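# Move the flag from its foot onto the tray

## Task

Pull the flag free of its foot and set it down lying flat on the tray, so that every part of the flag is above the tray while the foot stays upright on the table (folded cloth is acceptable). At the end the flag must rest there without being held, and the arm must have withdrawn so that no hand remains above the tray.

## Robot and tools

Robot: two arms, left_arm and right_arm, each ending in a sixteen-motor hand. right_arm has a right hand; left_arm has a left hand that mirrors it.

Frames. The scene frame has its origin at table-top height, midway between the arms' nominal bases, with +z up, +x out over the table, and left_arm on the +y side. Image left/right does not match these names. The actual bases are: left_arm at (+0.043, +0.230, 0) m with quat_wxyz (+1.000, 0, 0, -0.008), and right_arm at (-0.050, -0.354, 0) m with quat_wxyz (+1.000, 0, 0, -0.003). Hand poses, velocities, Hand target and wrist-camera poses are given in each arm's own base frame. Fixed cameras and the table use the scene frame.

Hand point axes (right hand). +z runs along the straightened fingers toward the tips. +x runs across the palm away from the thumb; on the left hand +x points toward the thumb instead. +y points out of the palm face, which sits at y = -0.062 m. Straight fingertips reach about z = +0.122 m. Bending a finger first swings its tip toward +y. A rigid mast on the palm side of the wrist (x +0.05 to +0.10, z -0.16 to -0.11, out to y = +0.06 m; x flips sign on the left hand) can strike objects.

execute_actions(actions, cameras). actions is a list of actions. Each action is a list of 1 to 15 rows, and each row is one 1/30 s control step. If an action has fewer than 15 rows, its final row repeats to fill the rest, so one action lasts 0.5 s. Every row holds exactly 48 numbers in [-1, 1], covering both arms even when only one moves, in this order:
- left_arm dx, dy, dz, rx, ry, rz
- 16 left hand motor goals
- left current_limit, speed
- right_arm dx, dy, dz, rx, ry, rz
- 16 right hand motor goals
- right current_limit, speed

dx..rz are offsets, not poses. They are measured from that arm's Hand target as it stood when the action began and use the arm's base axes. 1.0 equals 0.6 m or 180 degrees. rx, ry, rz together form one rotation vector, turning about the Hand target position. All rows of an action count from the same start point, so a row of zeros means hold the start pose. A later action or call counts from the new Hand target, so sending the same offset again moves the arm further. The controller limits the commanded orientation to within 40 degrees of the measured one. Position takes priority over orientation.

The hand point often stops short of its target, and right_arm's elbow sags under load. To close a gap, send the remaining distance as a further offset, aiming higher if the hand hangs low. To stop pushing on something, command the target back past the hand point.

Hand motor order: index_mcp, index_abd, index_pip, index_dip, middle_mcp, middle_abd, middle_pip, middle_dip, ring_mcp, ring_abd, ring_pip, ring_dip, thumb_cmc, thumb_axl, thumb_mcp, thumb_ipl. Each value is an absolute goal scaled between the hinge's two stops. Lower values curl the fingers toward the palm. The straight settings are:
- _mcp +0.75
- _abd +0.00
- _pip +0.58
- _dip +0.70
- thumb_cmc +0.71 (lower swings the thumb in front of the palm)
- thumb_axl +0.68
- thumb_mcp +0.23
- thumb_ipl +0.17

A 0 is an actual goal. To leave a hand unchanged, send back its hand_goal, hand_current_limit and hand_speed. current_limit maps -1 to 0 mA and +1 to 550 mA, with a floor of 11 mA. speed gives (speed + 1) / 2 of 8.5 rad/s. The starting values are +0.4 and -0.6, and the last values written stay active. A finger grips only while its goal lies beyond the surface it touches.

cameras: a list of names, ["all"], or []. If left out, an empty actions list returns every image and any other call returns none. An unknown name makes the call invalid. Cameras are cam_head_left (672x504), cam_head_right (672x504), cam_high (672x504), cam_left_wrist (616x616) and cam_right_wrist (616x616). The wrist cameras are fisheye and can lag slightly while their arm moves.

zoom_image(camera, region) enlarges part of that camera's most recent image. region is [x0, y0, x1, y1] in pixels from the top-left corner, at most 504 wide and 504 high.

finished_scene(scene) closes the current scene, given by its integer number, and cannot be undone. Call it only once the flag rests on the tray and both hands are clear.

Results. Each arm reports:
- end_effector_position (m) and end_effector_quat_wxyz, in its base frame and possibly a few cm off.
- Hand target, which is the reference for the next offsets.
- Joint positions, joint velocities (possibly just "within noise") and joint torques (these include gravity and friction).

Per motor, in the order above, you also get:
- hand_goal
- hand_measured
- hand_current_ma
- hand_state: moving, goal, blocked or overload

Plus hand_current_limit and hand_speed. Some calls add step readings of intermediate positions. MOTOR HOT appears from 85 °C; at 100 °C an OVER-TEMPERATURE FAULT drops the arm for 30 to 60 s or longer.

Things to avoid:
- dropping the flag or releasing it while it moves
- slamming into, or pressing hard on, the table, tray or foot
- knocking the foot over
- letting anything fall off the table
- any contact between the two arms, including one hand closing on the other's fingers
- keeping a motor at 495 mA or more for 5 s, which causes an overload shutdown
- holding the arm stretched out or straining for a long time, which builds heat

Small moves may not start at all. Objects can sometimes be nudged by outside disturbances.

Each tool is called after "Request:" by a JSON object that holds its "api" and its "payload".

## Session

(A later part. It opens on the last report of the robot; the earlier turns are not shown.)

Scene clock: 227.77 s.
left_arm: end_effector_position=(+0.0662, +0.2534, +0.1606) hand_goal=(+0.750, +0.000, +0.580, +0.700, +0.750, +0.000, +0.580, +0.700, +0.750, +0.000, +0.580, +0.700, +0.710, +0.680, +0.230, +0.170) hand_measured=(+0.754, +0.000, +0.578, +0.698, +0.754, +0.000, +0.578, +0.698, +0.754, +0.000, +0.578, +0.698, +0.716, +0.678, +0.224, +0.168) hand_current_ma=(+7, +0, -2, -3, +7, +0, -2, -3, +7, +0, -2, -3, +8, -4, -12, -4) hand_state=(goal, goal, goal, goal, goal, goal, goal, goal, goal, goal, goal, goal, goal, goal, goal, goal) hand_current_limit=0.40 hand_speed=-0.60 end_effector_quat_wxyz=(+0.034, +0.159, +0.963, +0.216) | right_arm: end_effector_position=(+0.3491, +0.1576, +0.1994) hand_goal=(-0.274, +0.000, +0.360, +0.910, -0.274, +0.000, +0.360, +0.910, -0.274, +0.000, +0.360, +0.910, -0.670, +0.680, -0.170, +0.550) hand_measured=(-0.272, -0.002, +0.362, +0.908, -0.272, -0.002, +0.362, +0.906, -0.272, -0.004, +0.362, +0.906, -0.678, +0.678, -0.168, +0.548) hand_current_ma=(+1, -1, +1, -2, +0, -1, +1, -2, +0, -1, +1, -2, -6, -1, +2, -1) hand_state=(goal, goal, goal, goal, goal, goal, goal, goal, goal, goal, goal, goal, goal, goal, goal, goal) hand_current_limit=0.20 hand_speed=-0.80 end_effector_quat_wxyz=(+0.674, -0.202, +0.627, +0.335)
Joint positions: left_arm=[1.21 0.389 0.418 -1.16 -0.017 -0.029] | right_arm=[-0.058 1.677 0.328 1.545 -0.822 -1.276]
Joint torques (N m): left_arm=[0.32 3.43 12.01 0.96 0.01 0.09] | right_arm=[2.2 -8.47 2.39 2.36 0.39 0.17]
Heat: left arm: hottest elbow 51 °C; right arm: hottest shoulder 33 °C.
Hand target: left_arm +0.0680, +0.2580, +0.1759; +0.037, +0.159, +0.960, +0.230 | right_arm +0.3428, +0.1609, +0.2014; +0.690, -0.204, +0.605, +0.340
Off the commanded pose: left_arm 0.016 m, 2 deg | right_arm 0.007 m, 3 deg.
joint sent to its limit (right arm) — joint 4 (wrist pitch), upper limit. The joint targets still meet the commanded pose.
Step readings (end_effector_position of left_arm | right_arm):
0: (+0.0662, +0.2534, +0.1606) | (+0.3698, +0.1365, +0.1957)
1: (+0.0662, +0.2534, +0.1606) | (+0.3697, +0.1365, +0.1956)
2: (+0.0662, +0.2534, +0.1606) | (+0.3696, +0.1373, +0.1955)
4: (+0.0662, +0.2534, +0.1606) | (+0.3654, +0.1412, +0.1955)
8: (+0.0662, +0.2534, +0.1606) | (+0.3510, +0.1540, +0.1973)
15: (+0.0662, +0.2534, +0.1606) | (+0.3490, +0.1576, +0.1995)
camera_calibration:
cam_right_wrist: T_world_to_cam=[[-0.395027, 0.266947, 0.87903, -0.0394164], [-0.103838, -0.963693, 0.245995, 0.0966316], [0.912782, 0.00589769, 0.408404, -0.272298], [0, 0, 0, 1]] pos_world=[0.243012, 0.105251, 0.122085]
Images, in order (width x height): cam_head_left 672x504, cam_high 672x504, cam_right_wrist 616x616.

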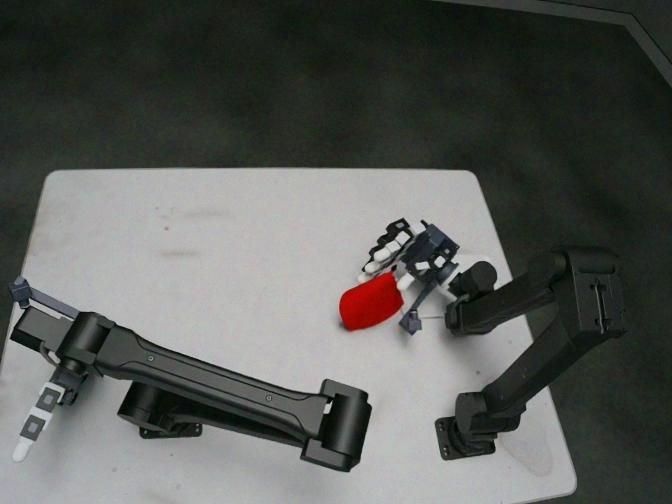

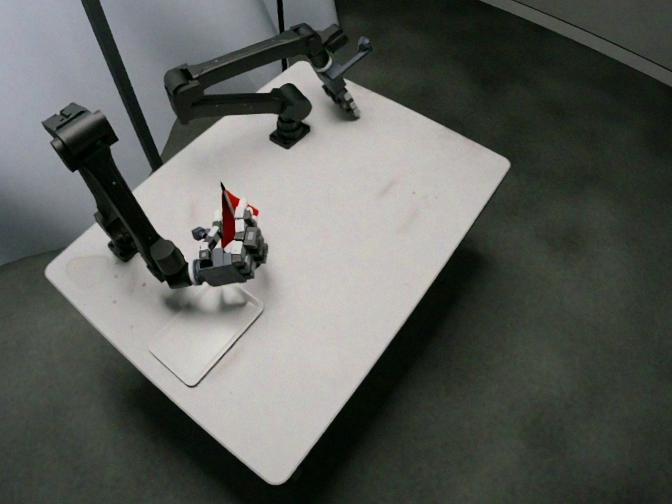

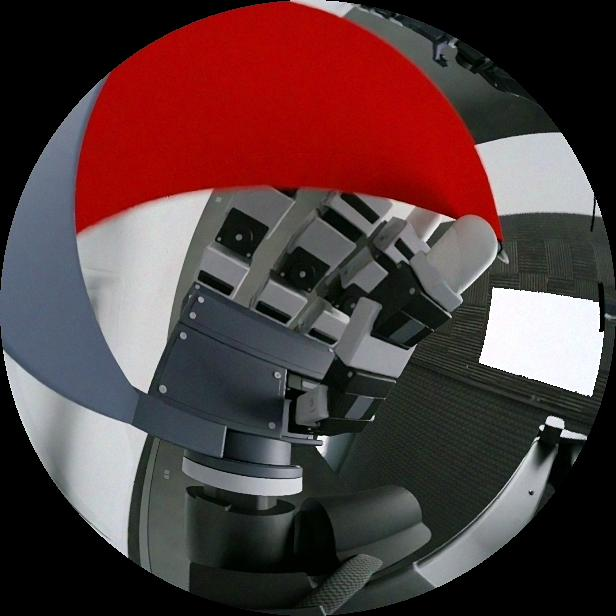

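Request:
{"api": "execute_actions", "payload": {"actions": [[[0,0,0,0,0,0,0.75,0,0.58,0.7,0.75,0,0.58,0.7,0.75,0,0.58,0.7,0.71,0.68,0.23,0.17,0.4,-0.6,0,0,0,0,0,0,-0.274,0,0.36,0.91,-0.274,0,0.36,0.91,-0.274,0,0.36,0.91,0.1,0.68,-0.17,0.55,0.2,-0.6]],[[0,0,0,0,0,0,0.75,0,0.58,0.7,0.75,0,0.58,0.7,0.75,0,0.58,0.7,0.71,0.68,0.23,0.17,0.4,-0.6,0,0,0,0,0,0,-0.274,0,0.36,0.91,-0.274,0,0.36,0.91,-0.274,0,0.36,0.91,0.1,0.68,-0.17,0.55,0.2,-0.8]]], "cameras": ["cam_head_left","cam_high","cam_right_wrist"]}}

Request:
{"api": "zoom_image", "payload": {"camera": "cam_head_left", "region": [330, 190, 490, 340]}}

Request:
{"api": "zoom_image", "payload": {"camera": "cam_high", "region": [160, 160, 310, 310]}}

Scene clock: 243.50 s.
left_arm: end_effector_position=(+0.0662, +0.2534, +0.1606) hand_goal=(+0.750, +0.000, +0.580, +0.700, +0.750, +0.000, +0.580, +0.700, +0.750, +0.000, +0.580, +0.700, +0.710, +0.680, +0.230, +0.170) hand_measured=(+0.754, +0.000, +0.578, +0.698, +0.754, +0.000, +0.578, +0.698, +0.754, +0.000, +0.578, +0.698, +0.716, +0.678, +0.224, +0.168) hand_current_ma=(+7, +0, -2, -3, +7, +0, -2, -3, +7, +0, -2, -3, +8, -4, -12, -4) hand_state=(goal, goal, goal, goal, goal, goal, goal, goal, goal, goal, goal, goal, goal, goal, goal, goal) hand_current_limit=0.40 hand_speed=-0.60 end_effector_quat_wxyz=(+0.034, +0.159, +0.963, +0.216) | right_arm: end_effector_position=(+0.3491, +0.1576, +0.1993) hand_goal=(-0.274, +0.000, +0.360, +0.910, -0.274, +0.000, +0.360, +0.910, -0.274, +0.000, +0.360, +0.910, +0.100, +0.680, -0.170, +0.550) hand_measured=(-0.272, -0.002, +0.362, +0.908, -0.272, -0.002, +0.362, +0.906, -0.272, -0.004, +0.362, +0.906, +0.088, +0.678, -0.168, +0.548) hand_current_ma=(+1, -1, +1, -2, +0, -1, +1, -2, +0, -1, +1, -2, -13, -1, +1, -1) hand_state=(goal, goal, goal, goal, goal, goal, goal, goal, goal, goal, goal, goal, goal, goal, goal, goal) hand_current_limit=0.20 hand_speed=-0.80 end_effector_quat_wxyz=(+0.674, -0.202, +0.627, +0.335)
Joint positions: left_arm=[1.21 0.389 0.418 -1.16 -0.017 -0.029] | right_arm=[-0.058 1.677 0.328 1.545 -0.822 -1.277]
Joint torques (N m): left_arm=[0.38 3.49 12.01 0.95 0.01 0.09] | right_arm=[2.26 -8.47 2.4 2.36 0.38 0.15]
Heat: left arm: hottest elbow 52 °C; right arm: hottest shoulder 33 °C.
Hand target: left_arm +0.0680, +0.2580, +0.1759; +0.037, +0.159, +0.960, +0.230 | right_arm +0.3428, +0.1609, +0.2014; +0.690, -0.204, +0.605, +0.340
Off the commanded pose: left_arm 0.016 m, 2 deg | right_arm 0.007 m, 3 deg.
joint sent to its limit (right arm) — joint 4 (wrist pitch), upper limit. The joint targets still meet the commanded pose.
Step readings (end_effector_position of left_arm | right_arm):
0: (+0.0662, +0.2534, +0.1606) | (+0.3491, +0.1576, +0.1994)
1: (+0.0662, +0.2534, +0.1606) | (+0.3491, +0.1576, +0.1994)
2: (+0.0662, +0.2534, +0.1606) | (+0.3491, +0.1576, +0.1993)
4: (+0.0662, +0.2534, +0.1606) | (+0.3491, +0.1576, +0.1993)
8: (+0.0662, +0.2534, +0.1606) | (+0.3491, +0.1576, +0.1993)
15: (+0.0662, +0.2534, +0.1606) | (+0.3491, +0.1576, +0.1993)
16: (+0.0662, +0.2534, +0.1606) | (+0.3491, +0.1576, +0.1993)
17: (+0.0662, +0.2534, +0.1606) | (+0.3491, +0.1576, +0.1993)
19: (+0.0662, +0.2534, +0.1606) | (+0.3491, +0.1576, +0.1993)
23: (+0.0662, +0.2534, +0.1606) | (+0.3491, +0.1576, +0.1993)
30: (+0.0662, +0.2534, +0.1606) | (+0.3491, +0.1576, +0.1993)
camera_calibration:
cam_right_wrist: T_world_to_cam=[[-0.395378, 0.267568, 0.878683, -0.0392632], [-0.104401, -0.963522, 0.246425, 0.096722], [0.912566, 0.00569617, 0.40889, -0.272245], [0, 0, 0, 1]] pos_world=[0.243015, 0.10525, 0.121983]
Images, in order (width x height): cam_head_left 672x504, cam_high 672x504, cam_right_wrist 616x616.

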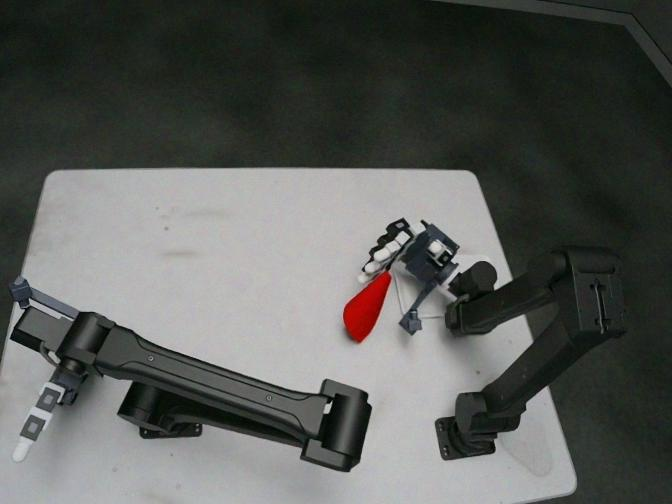

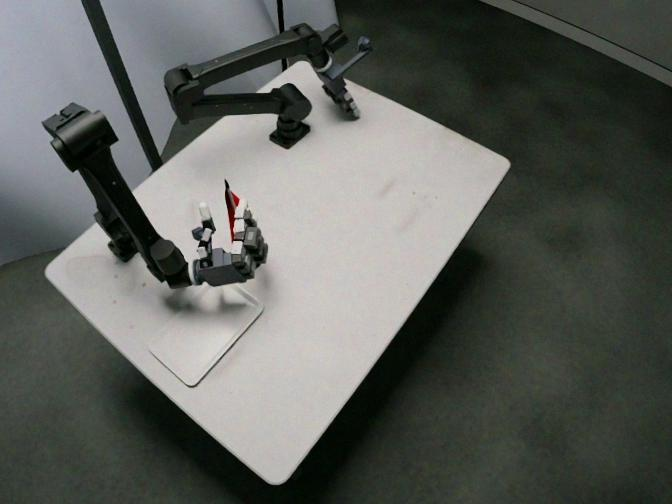

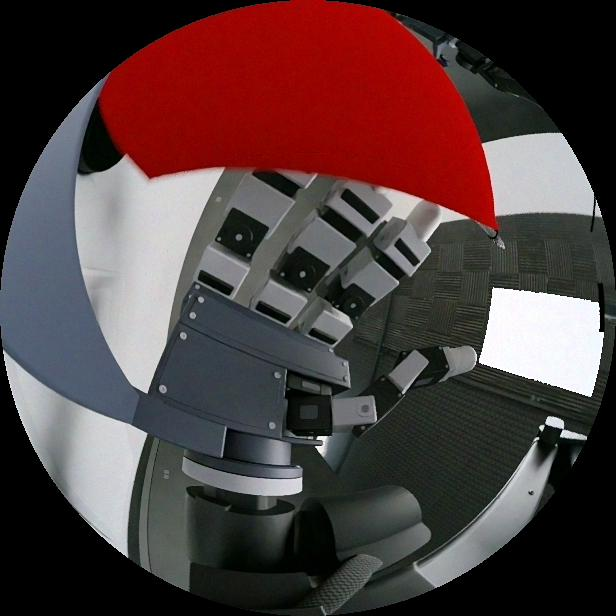

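Scaled by 3.150 from the camera's 672x504 image, which has a finer 960x720 frame.

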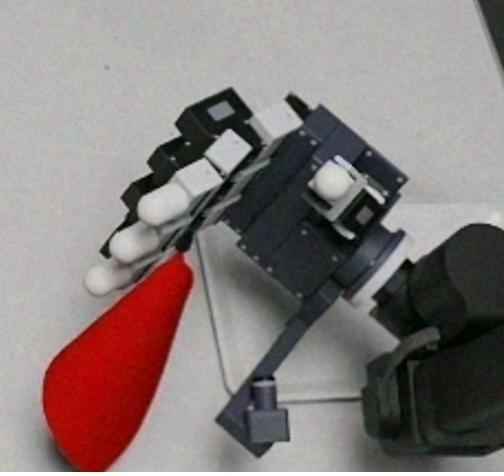

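Scaled by 3.360 from the camera's 672x504 image, which has a finer 960x720 frame.

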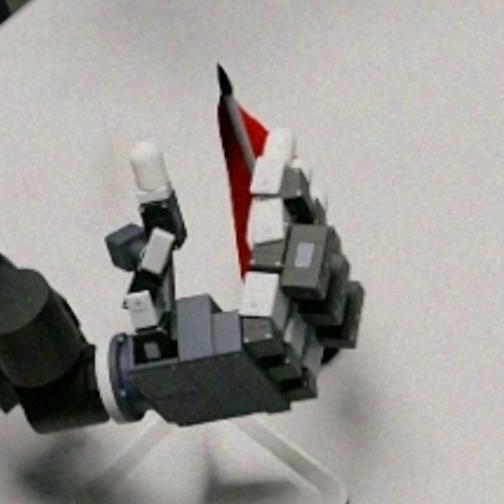

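Request:
{"api": "execute_actions", "payload": {"actions": [[[0,0,0,0,0,0,0.75,0,0.58,0.7,0.75,0,0.58,0.7,0.75,0,0.58,0.7,0.71,0.68,0.23,0.17,0.4,-0.6,-0.008,0.043,0.006,0,0,0,-0.274,0,0.36,0.91,-0.274,0,0.36,0.91,-0.274,0,0.36,0.91,0.1,0.68,-0.17,0.55,0.2,-0.8]]], "cameras": ["cam_head_left","cam_high","cam_right_wrist"]}}

Request:
{"api": "zoom_image", "payload": {"camera": "cam_head_left", "region": [330, 190, 490, 340]}}

Request:
{"api": "zoom_image", "payload": {"camera": "cam_high", "region": [160, 160, 310, 310]}}

Scene clock: 251.67 s.
left_arm: end_effector_position=(+0.0662, +0.2534, +0.1606) hand_goal=(+0.750, +0.000, +0.580, +0.700, +0.750, +0.000, +0.580, +0.700, +0.750, +0.000, +0.580, +0.700, +0.710, +0.680, +0.230, +0.170) hand_measured=(+0.754, +0.000, +0.578, +0.698, +0.754, +0.000, +0.578, +0.698, +0.754, +0.000, +0.578, +0.698, +0.716, +0.678, +0.224, +0.168) hand_current_ma=(+7, +0, -2, -3, +7, +0, -2, -3, +7, +0, -2, -3, +8, -4, -12, -4) hand_state=(goal, goal, goal, goal, goal, goal, goal, goal, goal, goal, goal, goal, goal, goal, goal, goal) hand_current_limit=0.40 hand_speed=-0.60 end_effector_quat_wxyz=(+0.034, +0.159, +0.963, +0.216) | right_arm: end_effector_position=(+0.3442, +0.1838, +0.2020) hand_goal=(-0.274, +0.000, +0.360, +0.910, -0.274, +0.000, +0.360, +0.910, -0.274, +0.000, +0.360, +0.910, +0.100, +0.680, -0.170, +0.550) hand_measured=(-0.272, -0.002, +0.362, +0.908, -0.274, -0.002, +0.362, +0.906, -0.274, -0.004, +0.362, +0.906, +0.090, +0.678, -0.168, +0.548) hand_current_ma=(+0, -1, +1, -2, +0, -1, +1, -2, +0, -1, +1, -2, -10, -1, +1, -1) hand_state=(goal, goal, goal, goal, goal, goal, goal, goal, goal, goal, goal, goal, goal, goal, goal, goal) hand_current_limit=0.20 hand_speed=-0.80 end_effector_quat_wxyz=(+0.676, -0.200, +0.623, +0.338)
Joint positions: left_arm=[1.21 0.389 0.418 -1.16 -0.017 -0.029] | right_arm=[0.036 1.666 0.314 1.545 -0.729 -1.289]
Joint torques (N m): left_arm=[0.32 3.49 12.03 0.96 0.01 0.09] | right_arm=[2.26 -8.47 2.61 2.48 0.36 0.15]
Heat: left arm: hottest elbow 52 °C; right arm: hottest shoulder 33 °C.
Hand target: left_arm +0.0680, +0.2580, +0.1759; +0.037, +0.159, +0.960, +0.230 | right_arm +0.3380, +0.1867, +0.2050; +0.690, -0.203, +0.605, +0.340
Off the commanded pose: left_arm 0.016 m, 2 deg | right_arm 0.007 m, 3 deg.
joint sent to its limit (right arm) — joint 4 (wrist pitch), upper limit. The joint targets still meet the commanded pose.
Step readings (end_effector_position of left_arm | right_arm):
0: (+0.0662, +0.2534, +0.1606) | (+0.3491, +0.1576, +0.1993)
1: (+0.0662, +0.2534, +0.1606) | (+0.3495, +0.1576, +0.1994)
2: (+0.0662, +0.2534, +0.1606) | (+0.3506, +0.1588, +0.1996)
4: (+0.0662, +0.2534, +0.1606) | (+0.3515, +0.1639, +0.2003)
8: (+0.0662, +0.2534, +0.1606) | (+0.3446, +0.1798, +0.2015)
15: (+0.0662, +0.2534, +0.1606) | (+0.3440, +0.1838, +0.2020)
camera_calibration:
cam_right_wrist: T_world_to_cam=[[-0.400185, 0.258807, 0.879131, -0.0473712], [-0.105227, -0.965927, 0.236459, 0.123467], [0.910373, 0.00211871, 0.413783, -0.268573], [0, 0, 0, 1]] pos_world=[0.238537, 0.132089, 0.123582]
Images, in order (width x height): cam_head_left 672x504, cam_high 672x504, cam_right_wrist 616x616.

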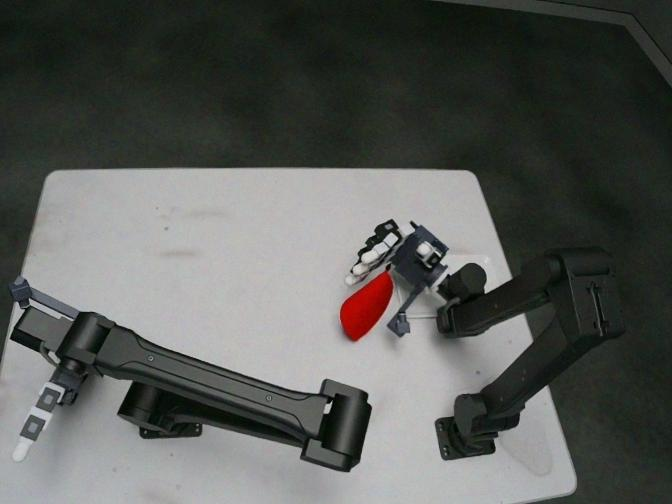

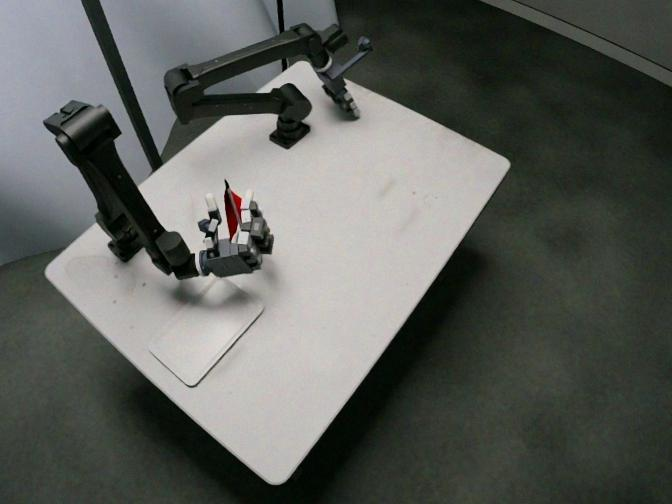

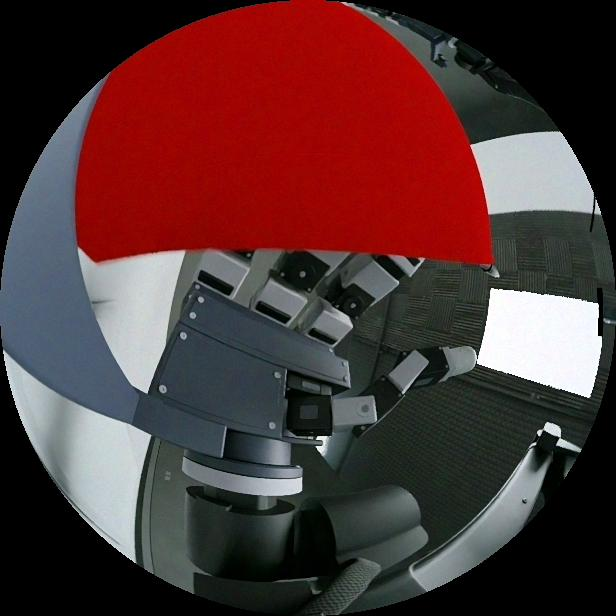

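Scaled by 3.150 from the camera's 672x504 image, which has a finer 960x720 frame.

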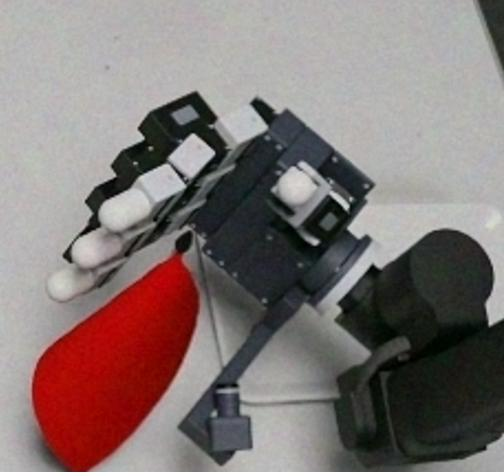

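Scaled by 3.360 from the camera's 672x504 image, which has a finer 960x720 frame.

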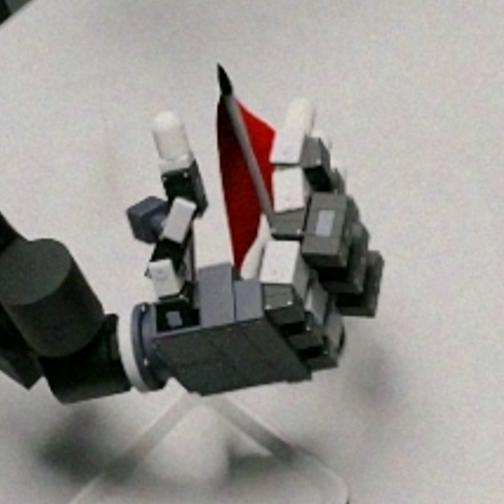

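Request:
{"api": "execute_actions", "payload": {"actions": [[[0,0,0,0,0,0,0.75,0,0.58,0.7,0.75,0,0.58,0.7,0.75,0,0.58,0.7,0.71,0.68,0.23,0.17,0.4,-0.6,0,0,0,0,0,0,-0.35,0,0.36,0.91,-0.35,0,0.36,0.91,-0.35,0,0.36,0.91,-0.3,0.68,-0.2,0.55,0.2,-0.8]],[[0,0,0,0,0,0,0.75,0,0.58,0.7,0.75,0,0.58,0.7,0.75,0,0.58,0.7,0.71,0.68,0.23,0.17,0.4,-0.6,0,0,0,0,0,0,-0.4,0,0.36,0.91,-0.4,0,0.36,0.91,-0.4,0,0.36,0.91,-0.67,0.68,-0.25,0.6,0.2,-0.8]]], "cameras": ["cam_head_left","cam_high","cam_right_wrist"]}}

Request:
{"api": "zoom_image", "payload": {"camera": "cam_head_left", "region": [330, 190, 490, 340]}}

Request:
{"api": "zoom_image", "payload": {"camera": "cam_high", "region": [160, 160, 310, 310]}}

Scene clock: 258.97 s.
left_arm: end_effector_position=(+0.0662, +0.2534, +0.1606) hand_goal=(+0.750, +0.000, +0.580, +0.700, +0.750, +0.000, +0.580, +0.700, +0.750, +0.000, +0.580, +0.700, +0.710, +0.680, +0.230, +0.170) hand_measured=(+0.754, +0.000, +0.578, +0.698, +0.754, +0.000, +0.578, +0.698, +0.754, +0.000, +0.578, +0.698, +0.716, +0.678, +0.224, +0.168) hand_current_ma=(+7, +0, -2, -3, +7, +0, -2, -3, +7, +0, -2, -3, +8, -4, -12, -4) hand_state=(goal, goal, goal, goal, goal, goal, goal, goal, goal, goal, goal, goal, goal, goal, goal, goal) hand_current_limit=0.40 hand_speed=-0.60 end_effector_quat_wxyz=(+0.034, +0.159, +0.963, +0.216) | right_arm: end_effector_position=(+0.3443, +0.1837, +0.2020) hand_goal=(-0.400, +0.000, +0.360, +0.910, -0.400, +0.000, +0.360, +0.910, -0.400, +0.000, +0.360, +0.910, -0.670, +0.680, -0.250, +0.600) hand_measured=(-0.398, -0.002, +0.362, +0.908, -0.398, -0.002, +0.362, +0.906, -0.398, -0.004, +0.362, +0.906, -0.676, +0.678, -0.248, +0.598) hand_current_ma=(+1, -1, +1, -2, +1, -1, +1, -2, +1, -1, +1, -2, -4, -1, +1, -1) hand_state=(goal, goal, goal, goal, goal, goal, goal, goal, goal, goal, goal, goal, goal, goal, goal, goal) hand_current_limit=0.20 hand_speed=-0.80 end_effector_quat_wxyz=(+0.677, -0.200, +0.623, +0.337)
Joint positions: left_arm=[1.21 0.389 0.418 -1.16 -0.017 -0.029] | right_arm=[0.036 1.666 0.314 1.545 -0.728 -1.29]
Joint torques (N m): left_arm=[0.32 3.43 12.01 0.96 0 0.09] | right_arm=[2.26 -8.47 2.58 2.43 0.34 0.18]
Heat: left arm: hottest elbow 52 °C; right arm: hottest shoulder 33 °C.
Hand target: left_arm +0.0680, +0.2580, +0.1759; +0.037, +0.159, +0.960, +0.230 | right_arm +0.3380, +0.1867, +0.2050; +0.690, -0.204, +0.605, +0.340
Off the commanded pose: left_arm 0.016 m, 2 deg | right_arm 0.008 m, 3 deg.
joint sent to its limit (right arm) — joint 4 (wrist pitch), upper limit. The joint targets still meet the commanded pose.
Step readings (end_effector_position of left_arm | right_arm):
0: (+0.0662, +0.2534, +0.1606) | (+0.3442, +0.1838, +0.2020)
1: (+0.0662, +0.2534, +0.1606) | (+0.3442, +0.1838, +0.2020)
2: (+0.0662, +0.2534, +0.1606) | (+0.3443, +0.1837, +0.2020)
4: (+0.0662, +0.2534, +0.1606) | (+0.3443, +0.1837, +0.2020)
8: (+0.0662, +0.2534, +0.1606) | (+0.3443, +0.1837, +0.2020)
15: (+0.0662, +0.2534, +0.1606) | (+0.3443, +0.1837, +0.2020)
16: (+0.0662, +0.2534, +0.1606) | (+0.3443, +0.1837, +0.2020)
17: (+0.0662, +0.2534, +0.1606) | (+0.3443, +0.1837, +0.2020)
19: (+0.0662, +0.2534, +0.1606) | (+0.3443, +0.1837, +0.2020)
23: (+0.0662, +0.2534, +0.1606) | (+0.3443, +0.1837, +0.2020)
30: (+0.0662, +0.2534, +0.1606) | (+0.3443, +0.1837, +0.2020)
camera_calibration:
cam_right_wrist: T_world_to_cam=[[-0.400475, 0.259463, 0.878805, -0.0472177], [-0.106164, -0.965752, 0.236754, 0.123666], [0.910137, 0.00151663, 0.414305, -0.268554], [0, 0, 0, 1]] pos_world=[0.23864, 0.13209, 0.12348]
Images, in order (width x height): cam_head_left 672x504, cam_high 672x504, cam_right_wrist 616x616.

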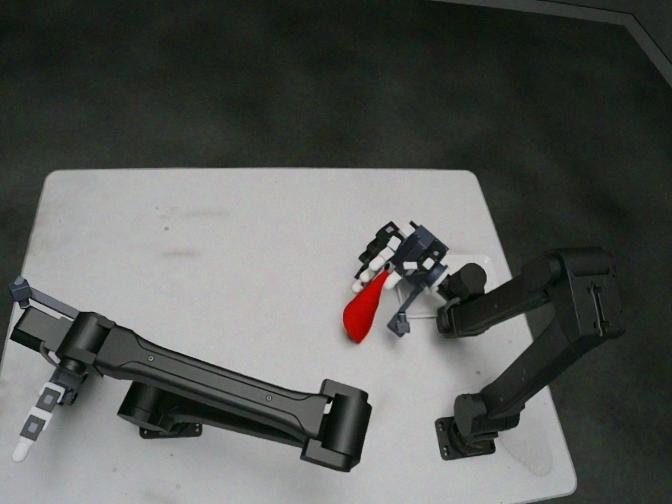

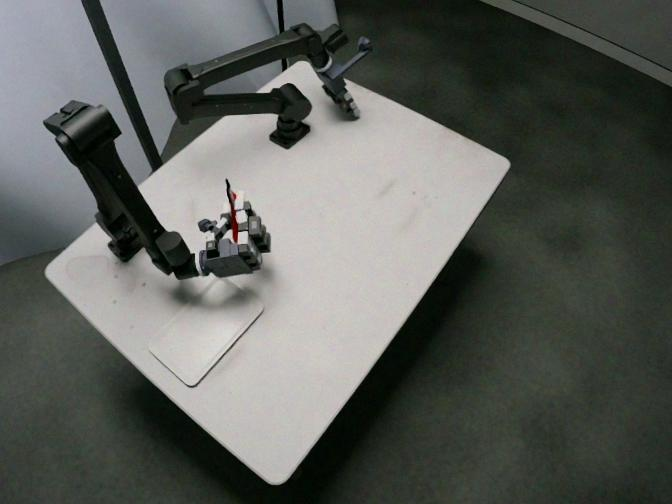

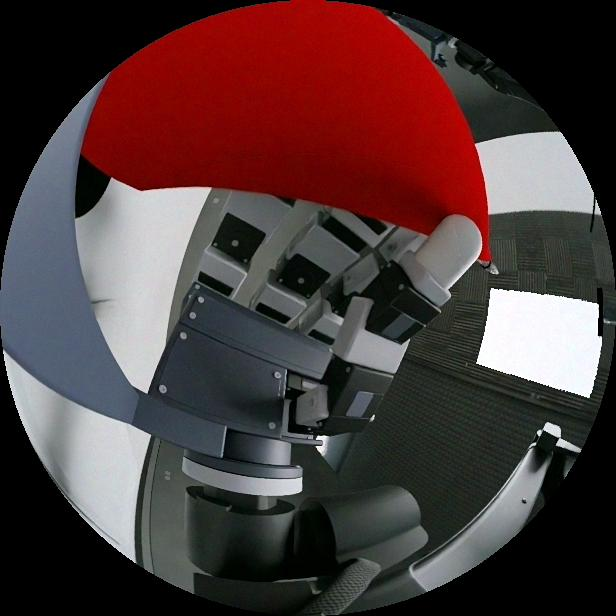

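Scaled by 3.150 from the camera's 672x504 image, which has a finer 960x720 frame.

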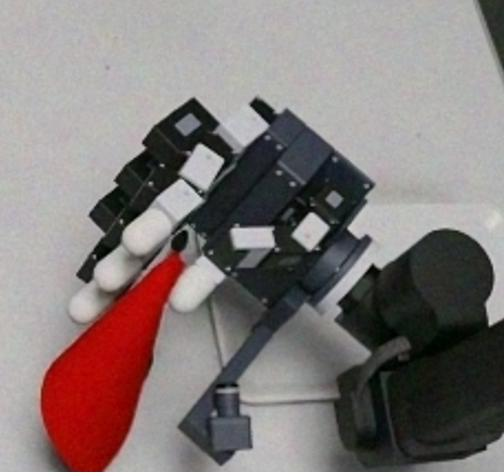

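Scaled by 3.360 from the camera's 672x504 image, which has a finer 960x720 frame.

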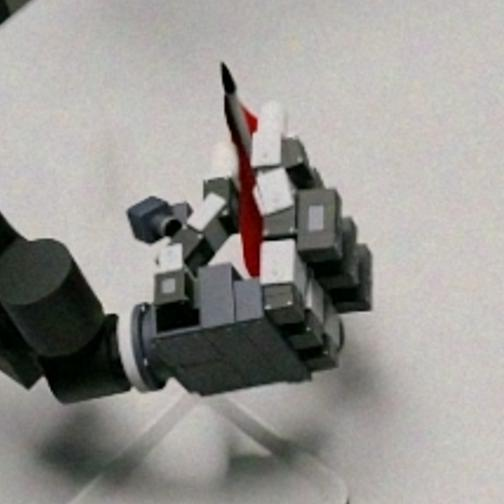

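Request:
{"api": "execute_actions", "payload": {"actions": [[[0,0,0,0,0,0,0.75,0,0.58,0.7,0.75,0,0.58,0.7,0.75,0,0.58,0.7,0.71,0.68,0.23,0.17,0.4,-0.6,0,0,0,0,0,0,-0.55,0,0.33,0.9,-0.55,0,0.33,0.9,-0.55,0,0.33,0.9,-0.67,0.68,-0.38,0.68,0.2,-0.8]],[[0,0,0,0,0,0,0.75,0,0.58,0.7,0.75,0,0.58,0.7,0.75,0,0.58,0.7,0.71,0.68,0.23,0.17,0.4,-0.6,0,0,0,0,0,0,-0.65,0,0.3,0.88,-0.65,0,0.3,0.88,-0.65,0,0.3,0.88,-0.67,0.68,-0.45,0.7,0.2,-0.8]]], "cameras": ["cam_head_left","cam_high","cam_right_wrist"]}}

Request:
{"api": "zoom_image", "payload": {"camera": "cam_head_left", "region": [330, 190, 490, 340]}}

Request:
{"api": "zoom_image", "payload": {"camera": "cam_high", "region": [160, 160, 310, 310]}}

Scene clock: 265.57 s.
left_arm: end_effector_position=(+0.0662, +0.2534, +0.1606) hand_goal=(+0.750, +0.000, +0.580, +0.700, +0.750, +0.000, +0.580, +0.700, +0.750, +0.000, +0.580, +0.700, +0.710, +0.680, +0.230, +0.170) hand_measured=(+0.754, +0.000, +0.578, +0.698, +0.754, +0.000, +0.578, +0.698, +0.754, +0.000, +0.578, +0.698, +0.716, +0.678, +0.224, +0.168) hand_current_ma=(+7, +0, -2, -3, +7, +0, -2, -3, +7, +0, -2, -3, +8, -4, -12, -4) hand_state=(goal, goal, goal, goal, goal, goal, goal, goal, goal, goal, goal, goal, goal, goal, goal, goal) hand_current_limit=0.40 hand_speed=-0.60 end_effector_quat_wxyz=(+0.034, +0.159, +0.963, +0.216) | right_arm: end_effector_position=(+0.3441, +0.1839, +0.2028) hand_goal=(-0.650, +0.000, +0.300, +0.880, -0.650, +0.000, +0.300, +0.880, -0.650, +0.000, +0.300, +0.880, -0.670, +0.680, -0.450, +0.700) hand_measured=(-0.520, -0.002, +0.342, +0.902, -0.536, -0.002, +0.338, +0.898, -0.558, -0.004, +0.332, +0.886, -0.680, +0.678, -0.308, +0.740) hand_current_ma=(+330, -1, +76, +30, +330, -1, +66, +22, +269, -1, +50, +4, -10, -1, +330, +110) hand_state=(blocked, goal, blocked, blocked, blocked, goal, blocked, goal, blocked, goal, blocked, goal, goal, goal, blocked, blocked) hand_current_limit=0.20 hand_speed=-0.80 end_effector_quat_wxyz=(+0.678, -0.200, +0.622, +0.337)
Joint positions: left_arm=[1.21 0.389 0.418 -1.16 -0.017 -0.029] | right_arm=[0.037 1.665 0.314 1.547 -0.727 -1.29]
Joint torques (N m): left_arm=[0.38 3.49 12.04 0.95 0 0.09] | right_arm=[2.2 -8.23 2.56 2.32 0.3 0.18]
Heat: left arm: hottest elbow 52 °C; right arm: hottest shoulder 33 °C.
Hand target: left_arm +0.0680, +0.2580, +0.1759; +0.037, +0.159, +0.960, +0.230 | right_arm +0.3380, +0.1867, +0.2049; +0.690, -0.204, +0.605, +0.340
Off the commanded pose: left_arm 0.016 m, 2 deg | right_arm 0.007 m, 2 deg.
joint sent to its limit (right arm) — joint 4 (wrist pitch), upper limit. The joint targets still meet the commanded pose.
Step readings (end_effector_position of left_arm | right_arm):
0: (+0.0662, +0.2534, +0.1606) | (+0.3443, +0.1837, +0.2020)
1: (+0.0662, +0.2534, +0.1606) | (+0.3443, +0.1837, +0.2020)
2: (+0.0662, +0.2534, +0.1606) | (+0.3443, +0.1837, +0.2020)
4: (+0.0662, +0.2534, +0.1606) | (+0.3443, +0.1837, +0.2020)
8: (+0.0662, +0.2534, +0.1606) | (+0.3443, +0.1837, +0.2020)
15: (+0.0662, +0.2534, +0.1606) | (+0.3443, +0.1838, +0.2021)
16: (+0.0662, +0.2534, +0.1606) | (+0.3443, +0.1838, +0.2021)
17: (+0.0662, +0.2534, +0.1606) | (+0.3443, +0.1838, +0.2021)
19: (+0.0662, +0.2534, +0.1606) | (+0.3443, +0.1838, +0.2024)
23: (+0.0662, +0.2534, +0.1606) | (+0.3441, +0.1839, +0.2028)
30: (+0.0662, +0.2534, +0.1606) | (+0.3441, +0.1839, +0.2028)
camera_calibration:
cam_right_wrist: T_world_to_cam=[[-0.40336, 0.259334, 0.877523, -0.0467926], [-0.107353, -0.965787, 0.236073, 0.12413], [0.908722, 0.00101716, 0.4174, -0.268842], [0, 0, 0, 1]] pos_world=[0.238754, 0.132292, 0.123972]
Images, in order (width x height): cam_head_left 672x504, cam_high 672x504, cam_right_wrist 616x616.

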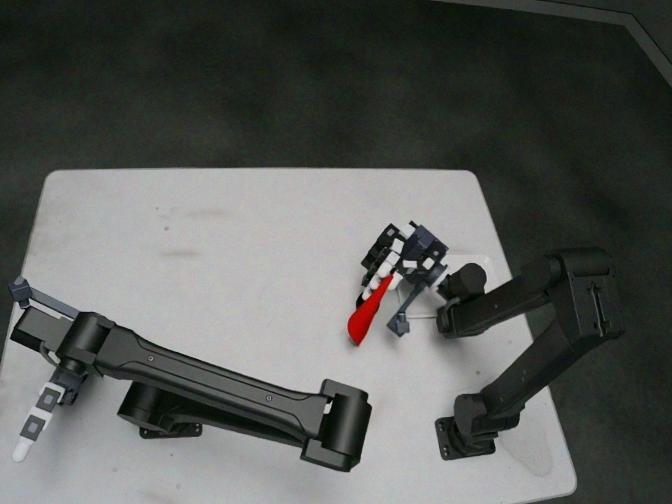

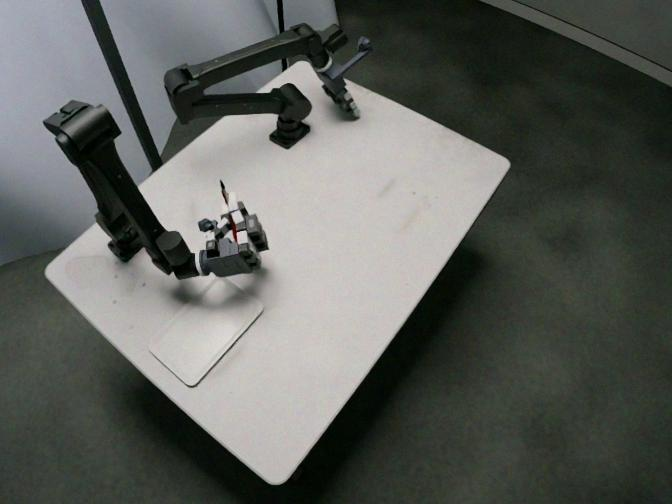

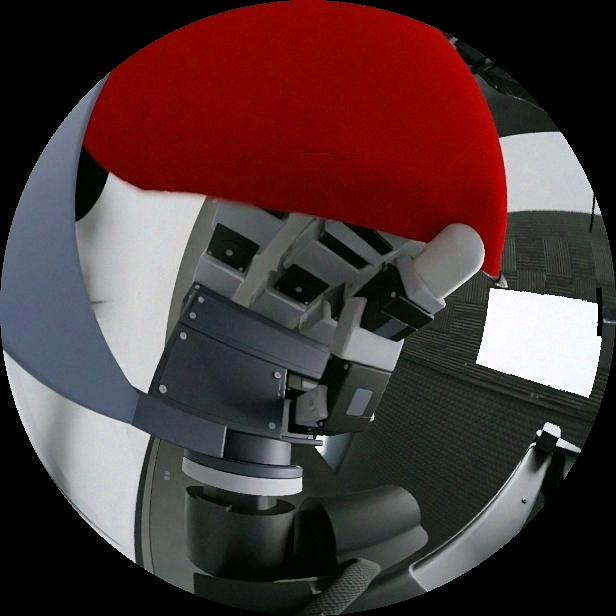

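Scaled by 3.150 from the camera's 672x504 image, which has a finer 960x720 frame.

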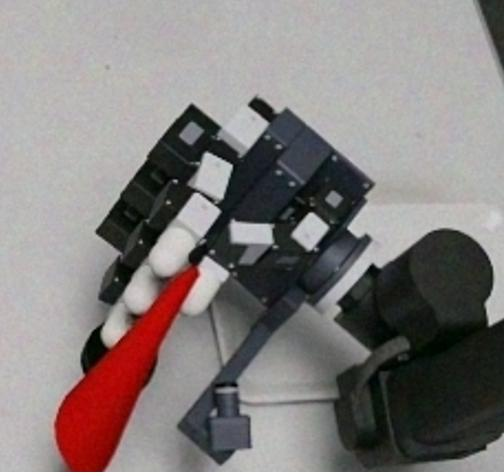

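Scaled by 3.360 from the camera's 672x504 image, which has a finer 960x720 frame.

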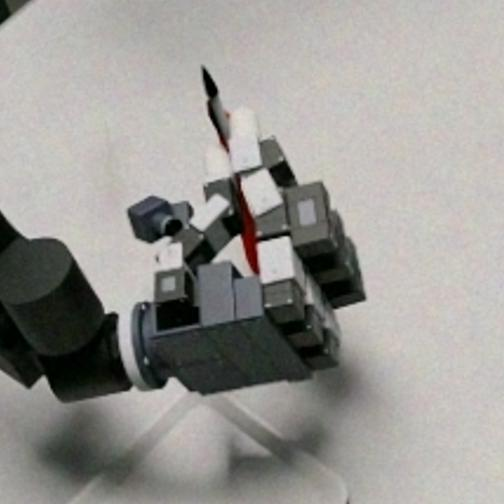

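Request:
{"api": "execute_actions", "payload": {"actions": [[[0,0,0,0,0,0,0.75,0,0.58,0.7,0.75,0,0.58,0.7,0.75,0,0.58,0.7,0.71,0.68,0.23,0.17,0.4,-0.6,-0.005,0,0.04,0,0,0,-0.65,0,0.3,0.88,-0.65,0,0.3,0.88,-0.65,0,0.3,0.88,-0.67,0.68,-0.45,0.7,0.2,-0.8]],[[0,0,0,0,0,0,0.75,0,0.58,0.7,0.75,0,0.58,0.7,0.75,0,0.58,0.7,0.71,0.68,0.23,0.17,0.4,-0.6,-0.005,0,0.05,0,0,0,-0.65,0,0.3,0.88,-0.65,0,0.3,0.88,-0.65,0,0.3,0.88,-0.67,0.68,-0.45,0.7,0.2,-0.8]]], "cameras": ["cam_head_left","cam_head_right","cam_high","cam_right_wrist"]}}

Request:
{"api": "zoom_image", "payload": {"camera": "cam_head_left", "region": [330, 190, 490, 340]}}

Request:
{"api": "zoom_image", "payload": {"camera": "cam_high", "region": [150, 130, 310, 290]}}

Scene clock: 275.27 s.
left_arm: end_effector_position=(+0.0662, +0.2534, +0.1606) hand_goal=(+0.750, +0.000, +0.580, +0.700, +0.750, +0.000, +0.580, +0.700, +0.750, +0.000, +0.580, +0.700, +0.710, +0.680, +0.230, +0.170) hand_measured=(+0.754, +0.000, +0.578, +0.698, +0.754, +0.000, +0.578, +0.698, +0.754, +0.000, +0.578, +0.698, +0.716, +0.678, +0.224, +0.168) hand_current_ma=(+7, +0, -2, -3, +7, +0, -2, -3, +7, +0, -2, -3, +8, -4, -12, -4) hand_state=(goal, goal, goal, goal, goal, goal, goal, goal, goal, goal, goal, goal, goal, goal, goal, goal) hand_current_limit=0.40 hand_speed=-0.60 end_effector_quat_wxyz=(+0.034, +0.159, +0.963, +0.216) | right_arm: end_effector_position=(+0.3353, +0.1843, +0.2585) hand_goal=(-0.650, +0.000, +0.300, +0.880, -0.650, +0.000, +0.300, +0.880, -0.650, +0.000, +0.300, +0.880, -0.670, +0.680, -0.450, +0.700) hand_measured=(-0.520, -0.014, +0.350, +0.906, -0.560, -0.004, +0.338, +0.898, -0.610, -0.006, +0.330, +0.886, -0.680, +0.678, -0.302, +0.744) hand_current_ma=(+330, -12, +100, +37, +263, -2, +66, +22, +79, -3, +45, +4, -11, -2, +330, +127) hand_state=(blocked, goal, blocked, blocked, blocked, goal, blocked, goal, blocked, goal, blocked, goal, goal, goal, blocked, blocked) hand_current_limit=0.20 hand_speed=-0.80 end_effector_quat_wxyz=(+0.693, -0.202, +0.604, +0.336)
Joint positions: left_arm=[1.21 0.389 0.418 -1.16 -0.017 -0.029] | right_arm=[0.043 1.414 0.314 1.351 -0.716 -1.275]
Joint torques (N m): left_arm=[0.32 3.49 12.01 0.98 0 0.09] | right_arm=[2.2 -6.53 4.97 1.39 0.32 0.3]
Heat: left arm: hottest elbow 52 °C; right arm: hottest shoulder 33 °C.
Hand target: left_arm +0.0680, +0.2580, +0.1759; +0.037, +0.159, +0.960, +0.230 | right_arm +0.3320, +0.1867, +0.2589; +0.690, -0.203, +0.606, +0.340
Off the commanded pose: left_arm 0.016 m, 2 deg | right_arm 0.004 m, 1 deg.
Step readings (end_effector_position of left_arm | right_arm):
0: (+0.0662, +0.2534, +0.1606) | (+0.3441, +0.1839, +0.2028)
1: (+0.0662, +0.2534, +0.1606) | (+0.3441, +0.1839, +0.2030)
2: (+0.0662, +0.2534, +0.1606) | (+0.3441, +0.1838, +0.2041)
4: (+0.0662, +0.2534, +0.1606) | (+0.3433, +0.1842, +0.2089)
8: (+0.0662, +0.2534, +0.1606) | (+0.3396, +0.1849, +0.2243)
15: (+0.0662, +0.2534, +0.1606) | (+0.3388, +0.1847, +0.2295)
16: (+0.0662, +0.2534, +0.1606) | (+0.3390, +0.1847, +0.2293)
17: (+0.0662, +0.2534, +0.1606) | (+0.3397, +0.1846, +0.2295)
19: (+0.0662, +0.2534, +0.1606) | (+0.3402, +0.1846, +0.2332)
23: (+0.0662, +0.2534, +0.1606) | (+0.3354, +0.1843, +0.2532)
30: (+0.0662, +0.2534, +0.1606) | (+0.3342, +0.1843, +0.2603)
camera_calibration:
cam_right_wrist: T_world_to_cam=[[-0.441734, 0.246899, 0.862503, -0.0804193], [-0.118839, -0.969017, 0.216525, 0.119982], [0.88924, -0.00685298, 0.457389, -0.286432], [0, 0, 0, 1]] pos_world=[0.233441, 0.134157, 0.174394]
Images, in order (width x height): cam_head_left 672x504, cam_head_right 672x504, cam_high 672x504, cam_right_wrist 616x616.

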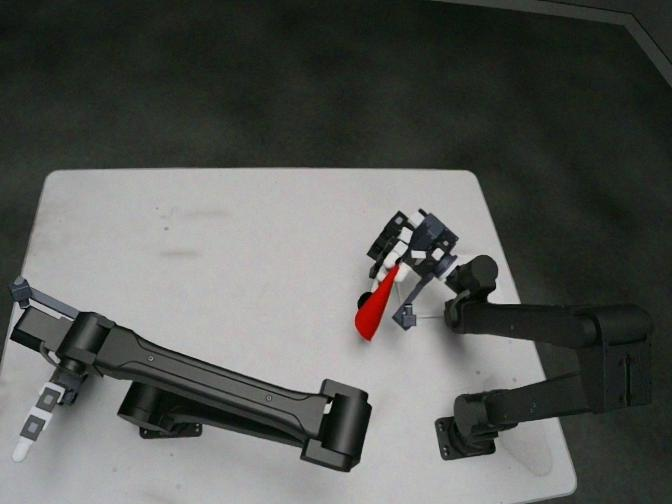

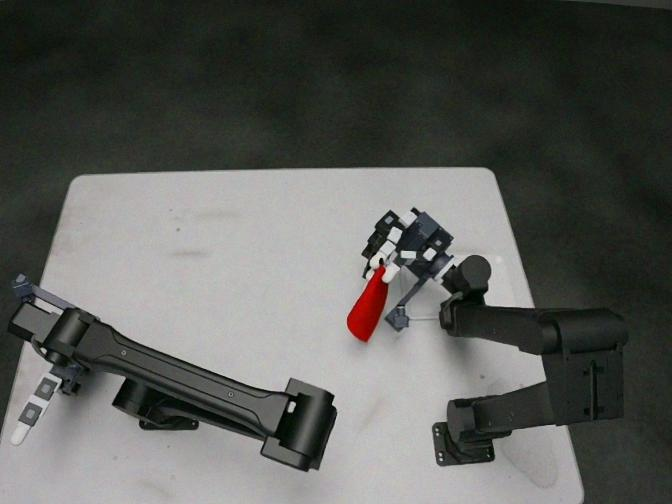

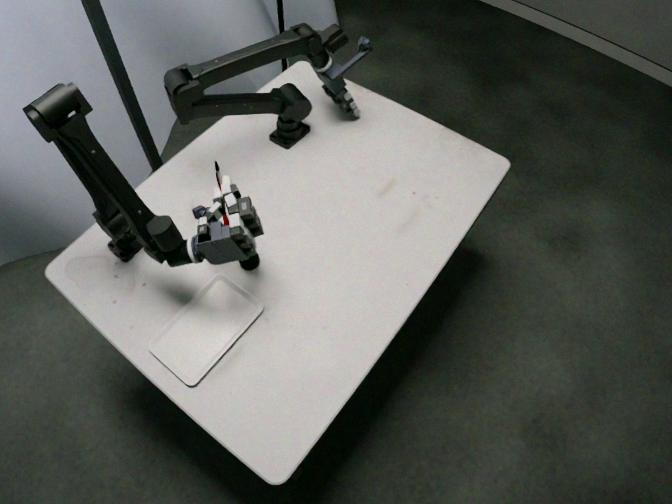

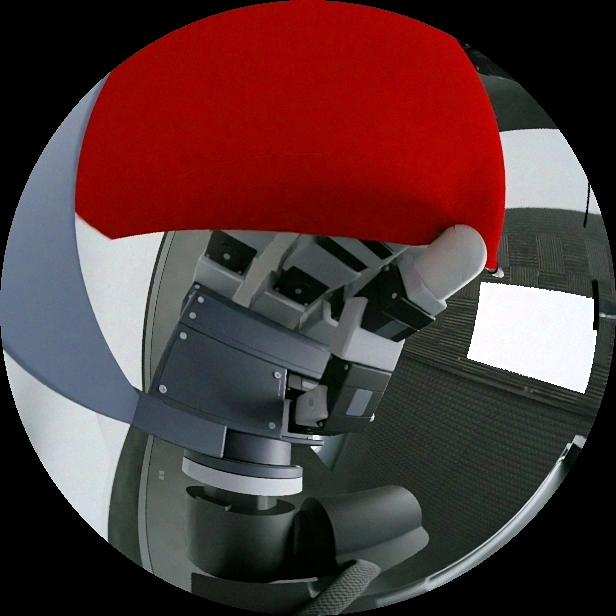

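Scaled by 3.150 from the camera's 672x504 image, which has a finer 960x720 frame.

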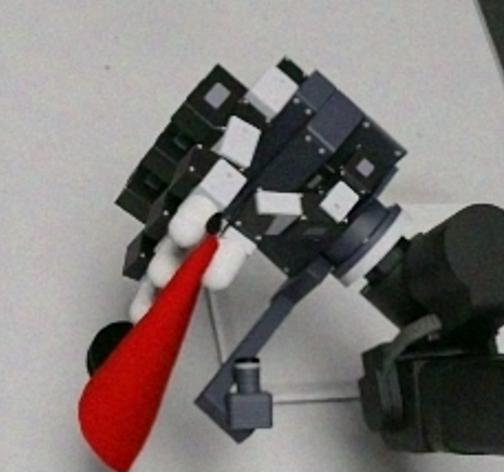

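Scaled by 3.150 from the camera's 672x504 image, which has a finer 960x720 frame.

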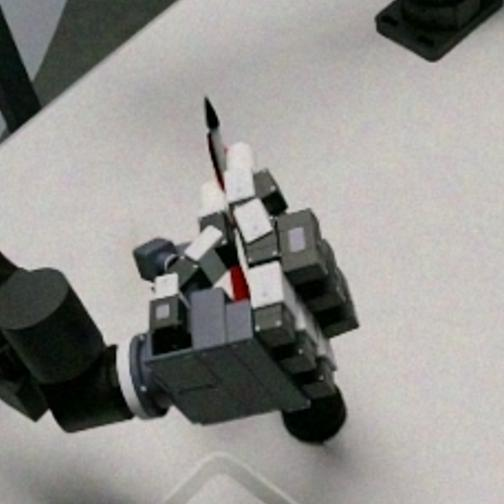

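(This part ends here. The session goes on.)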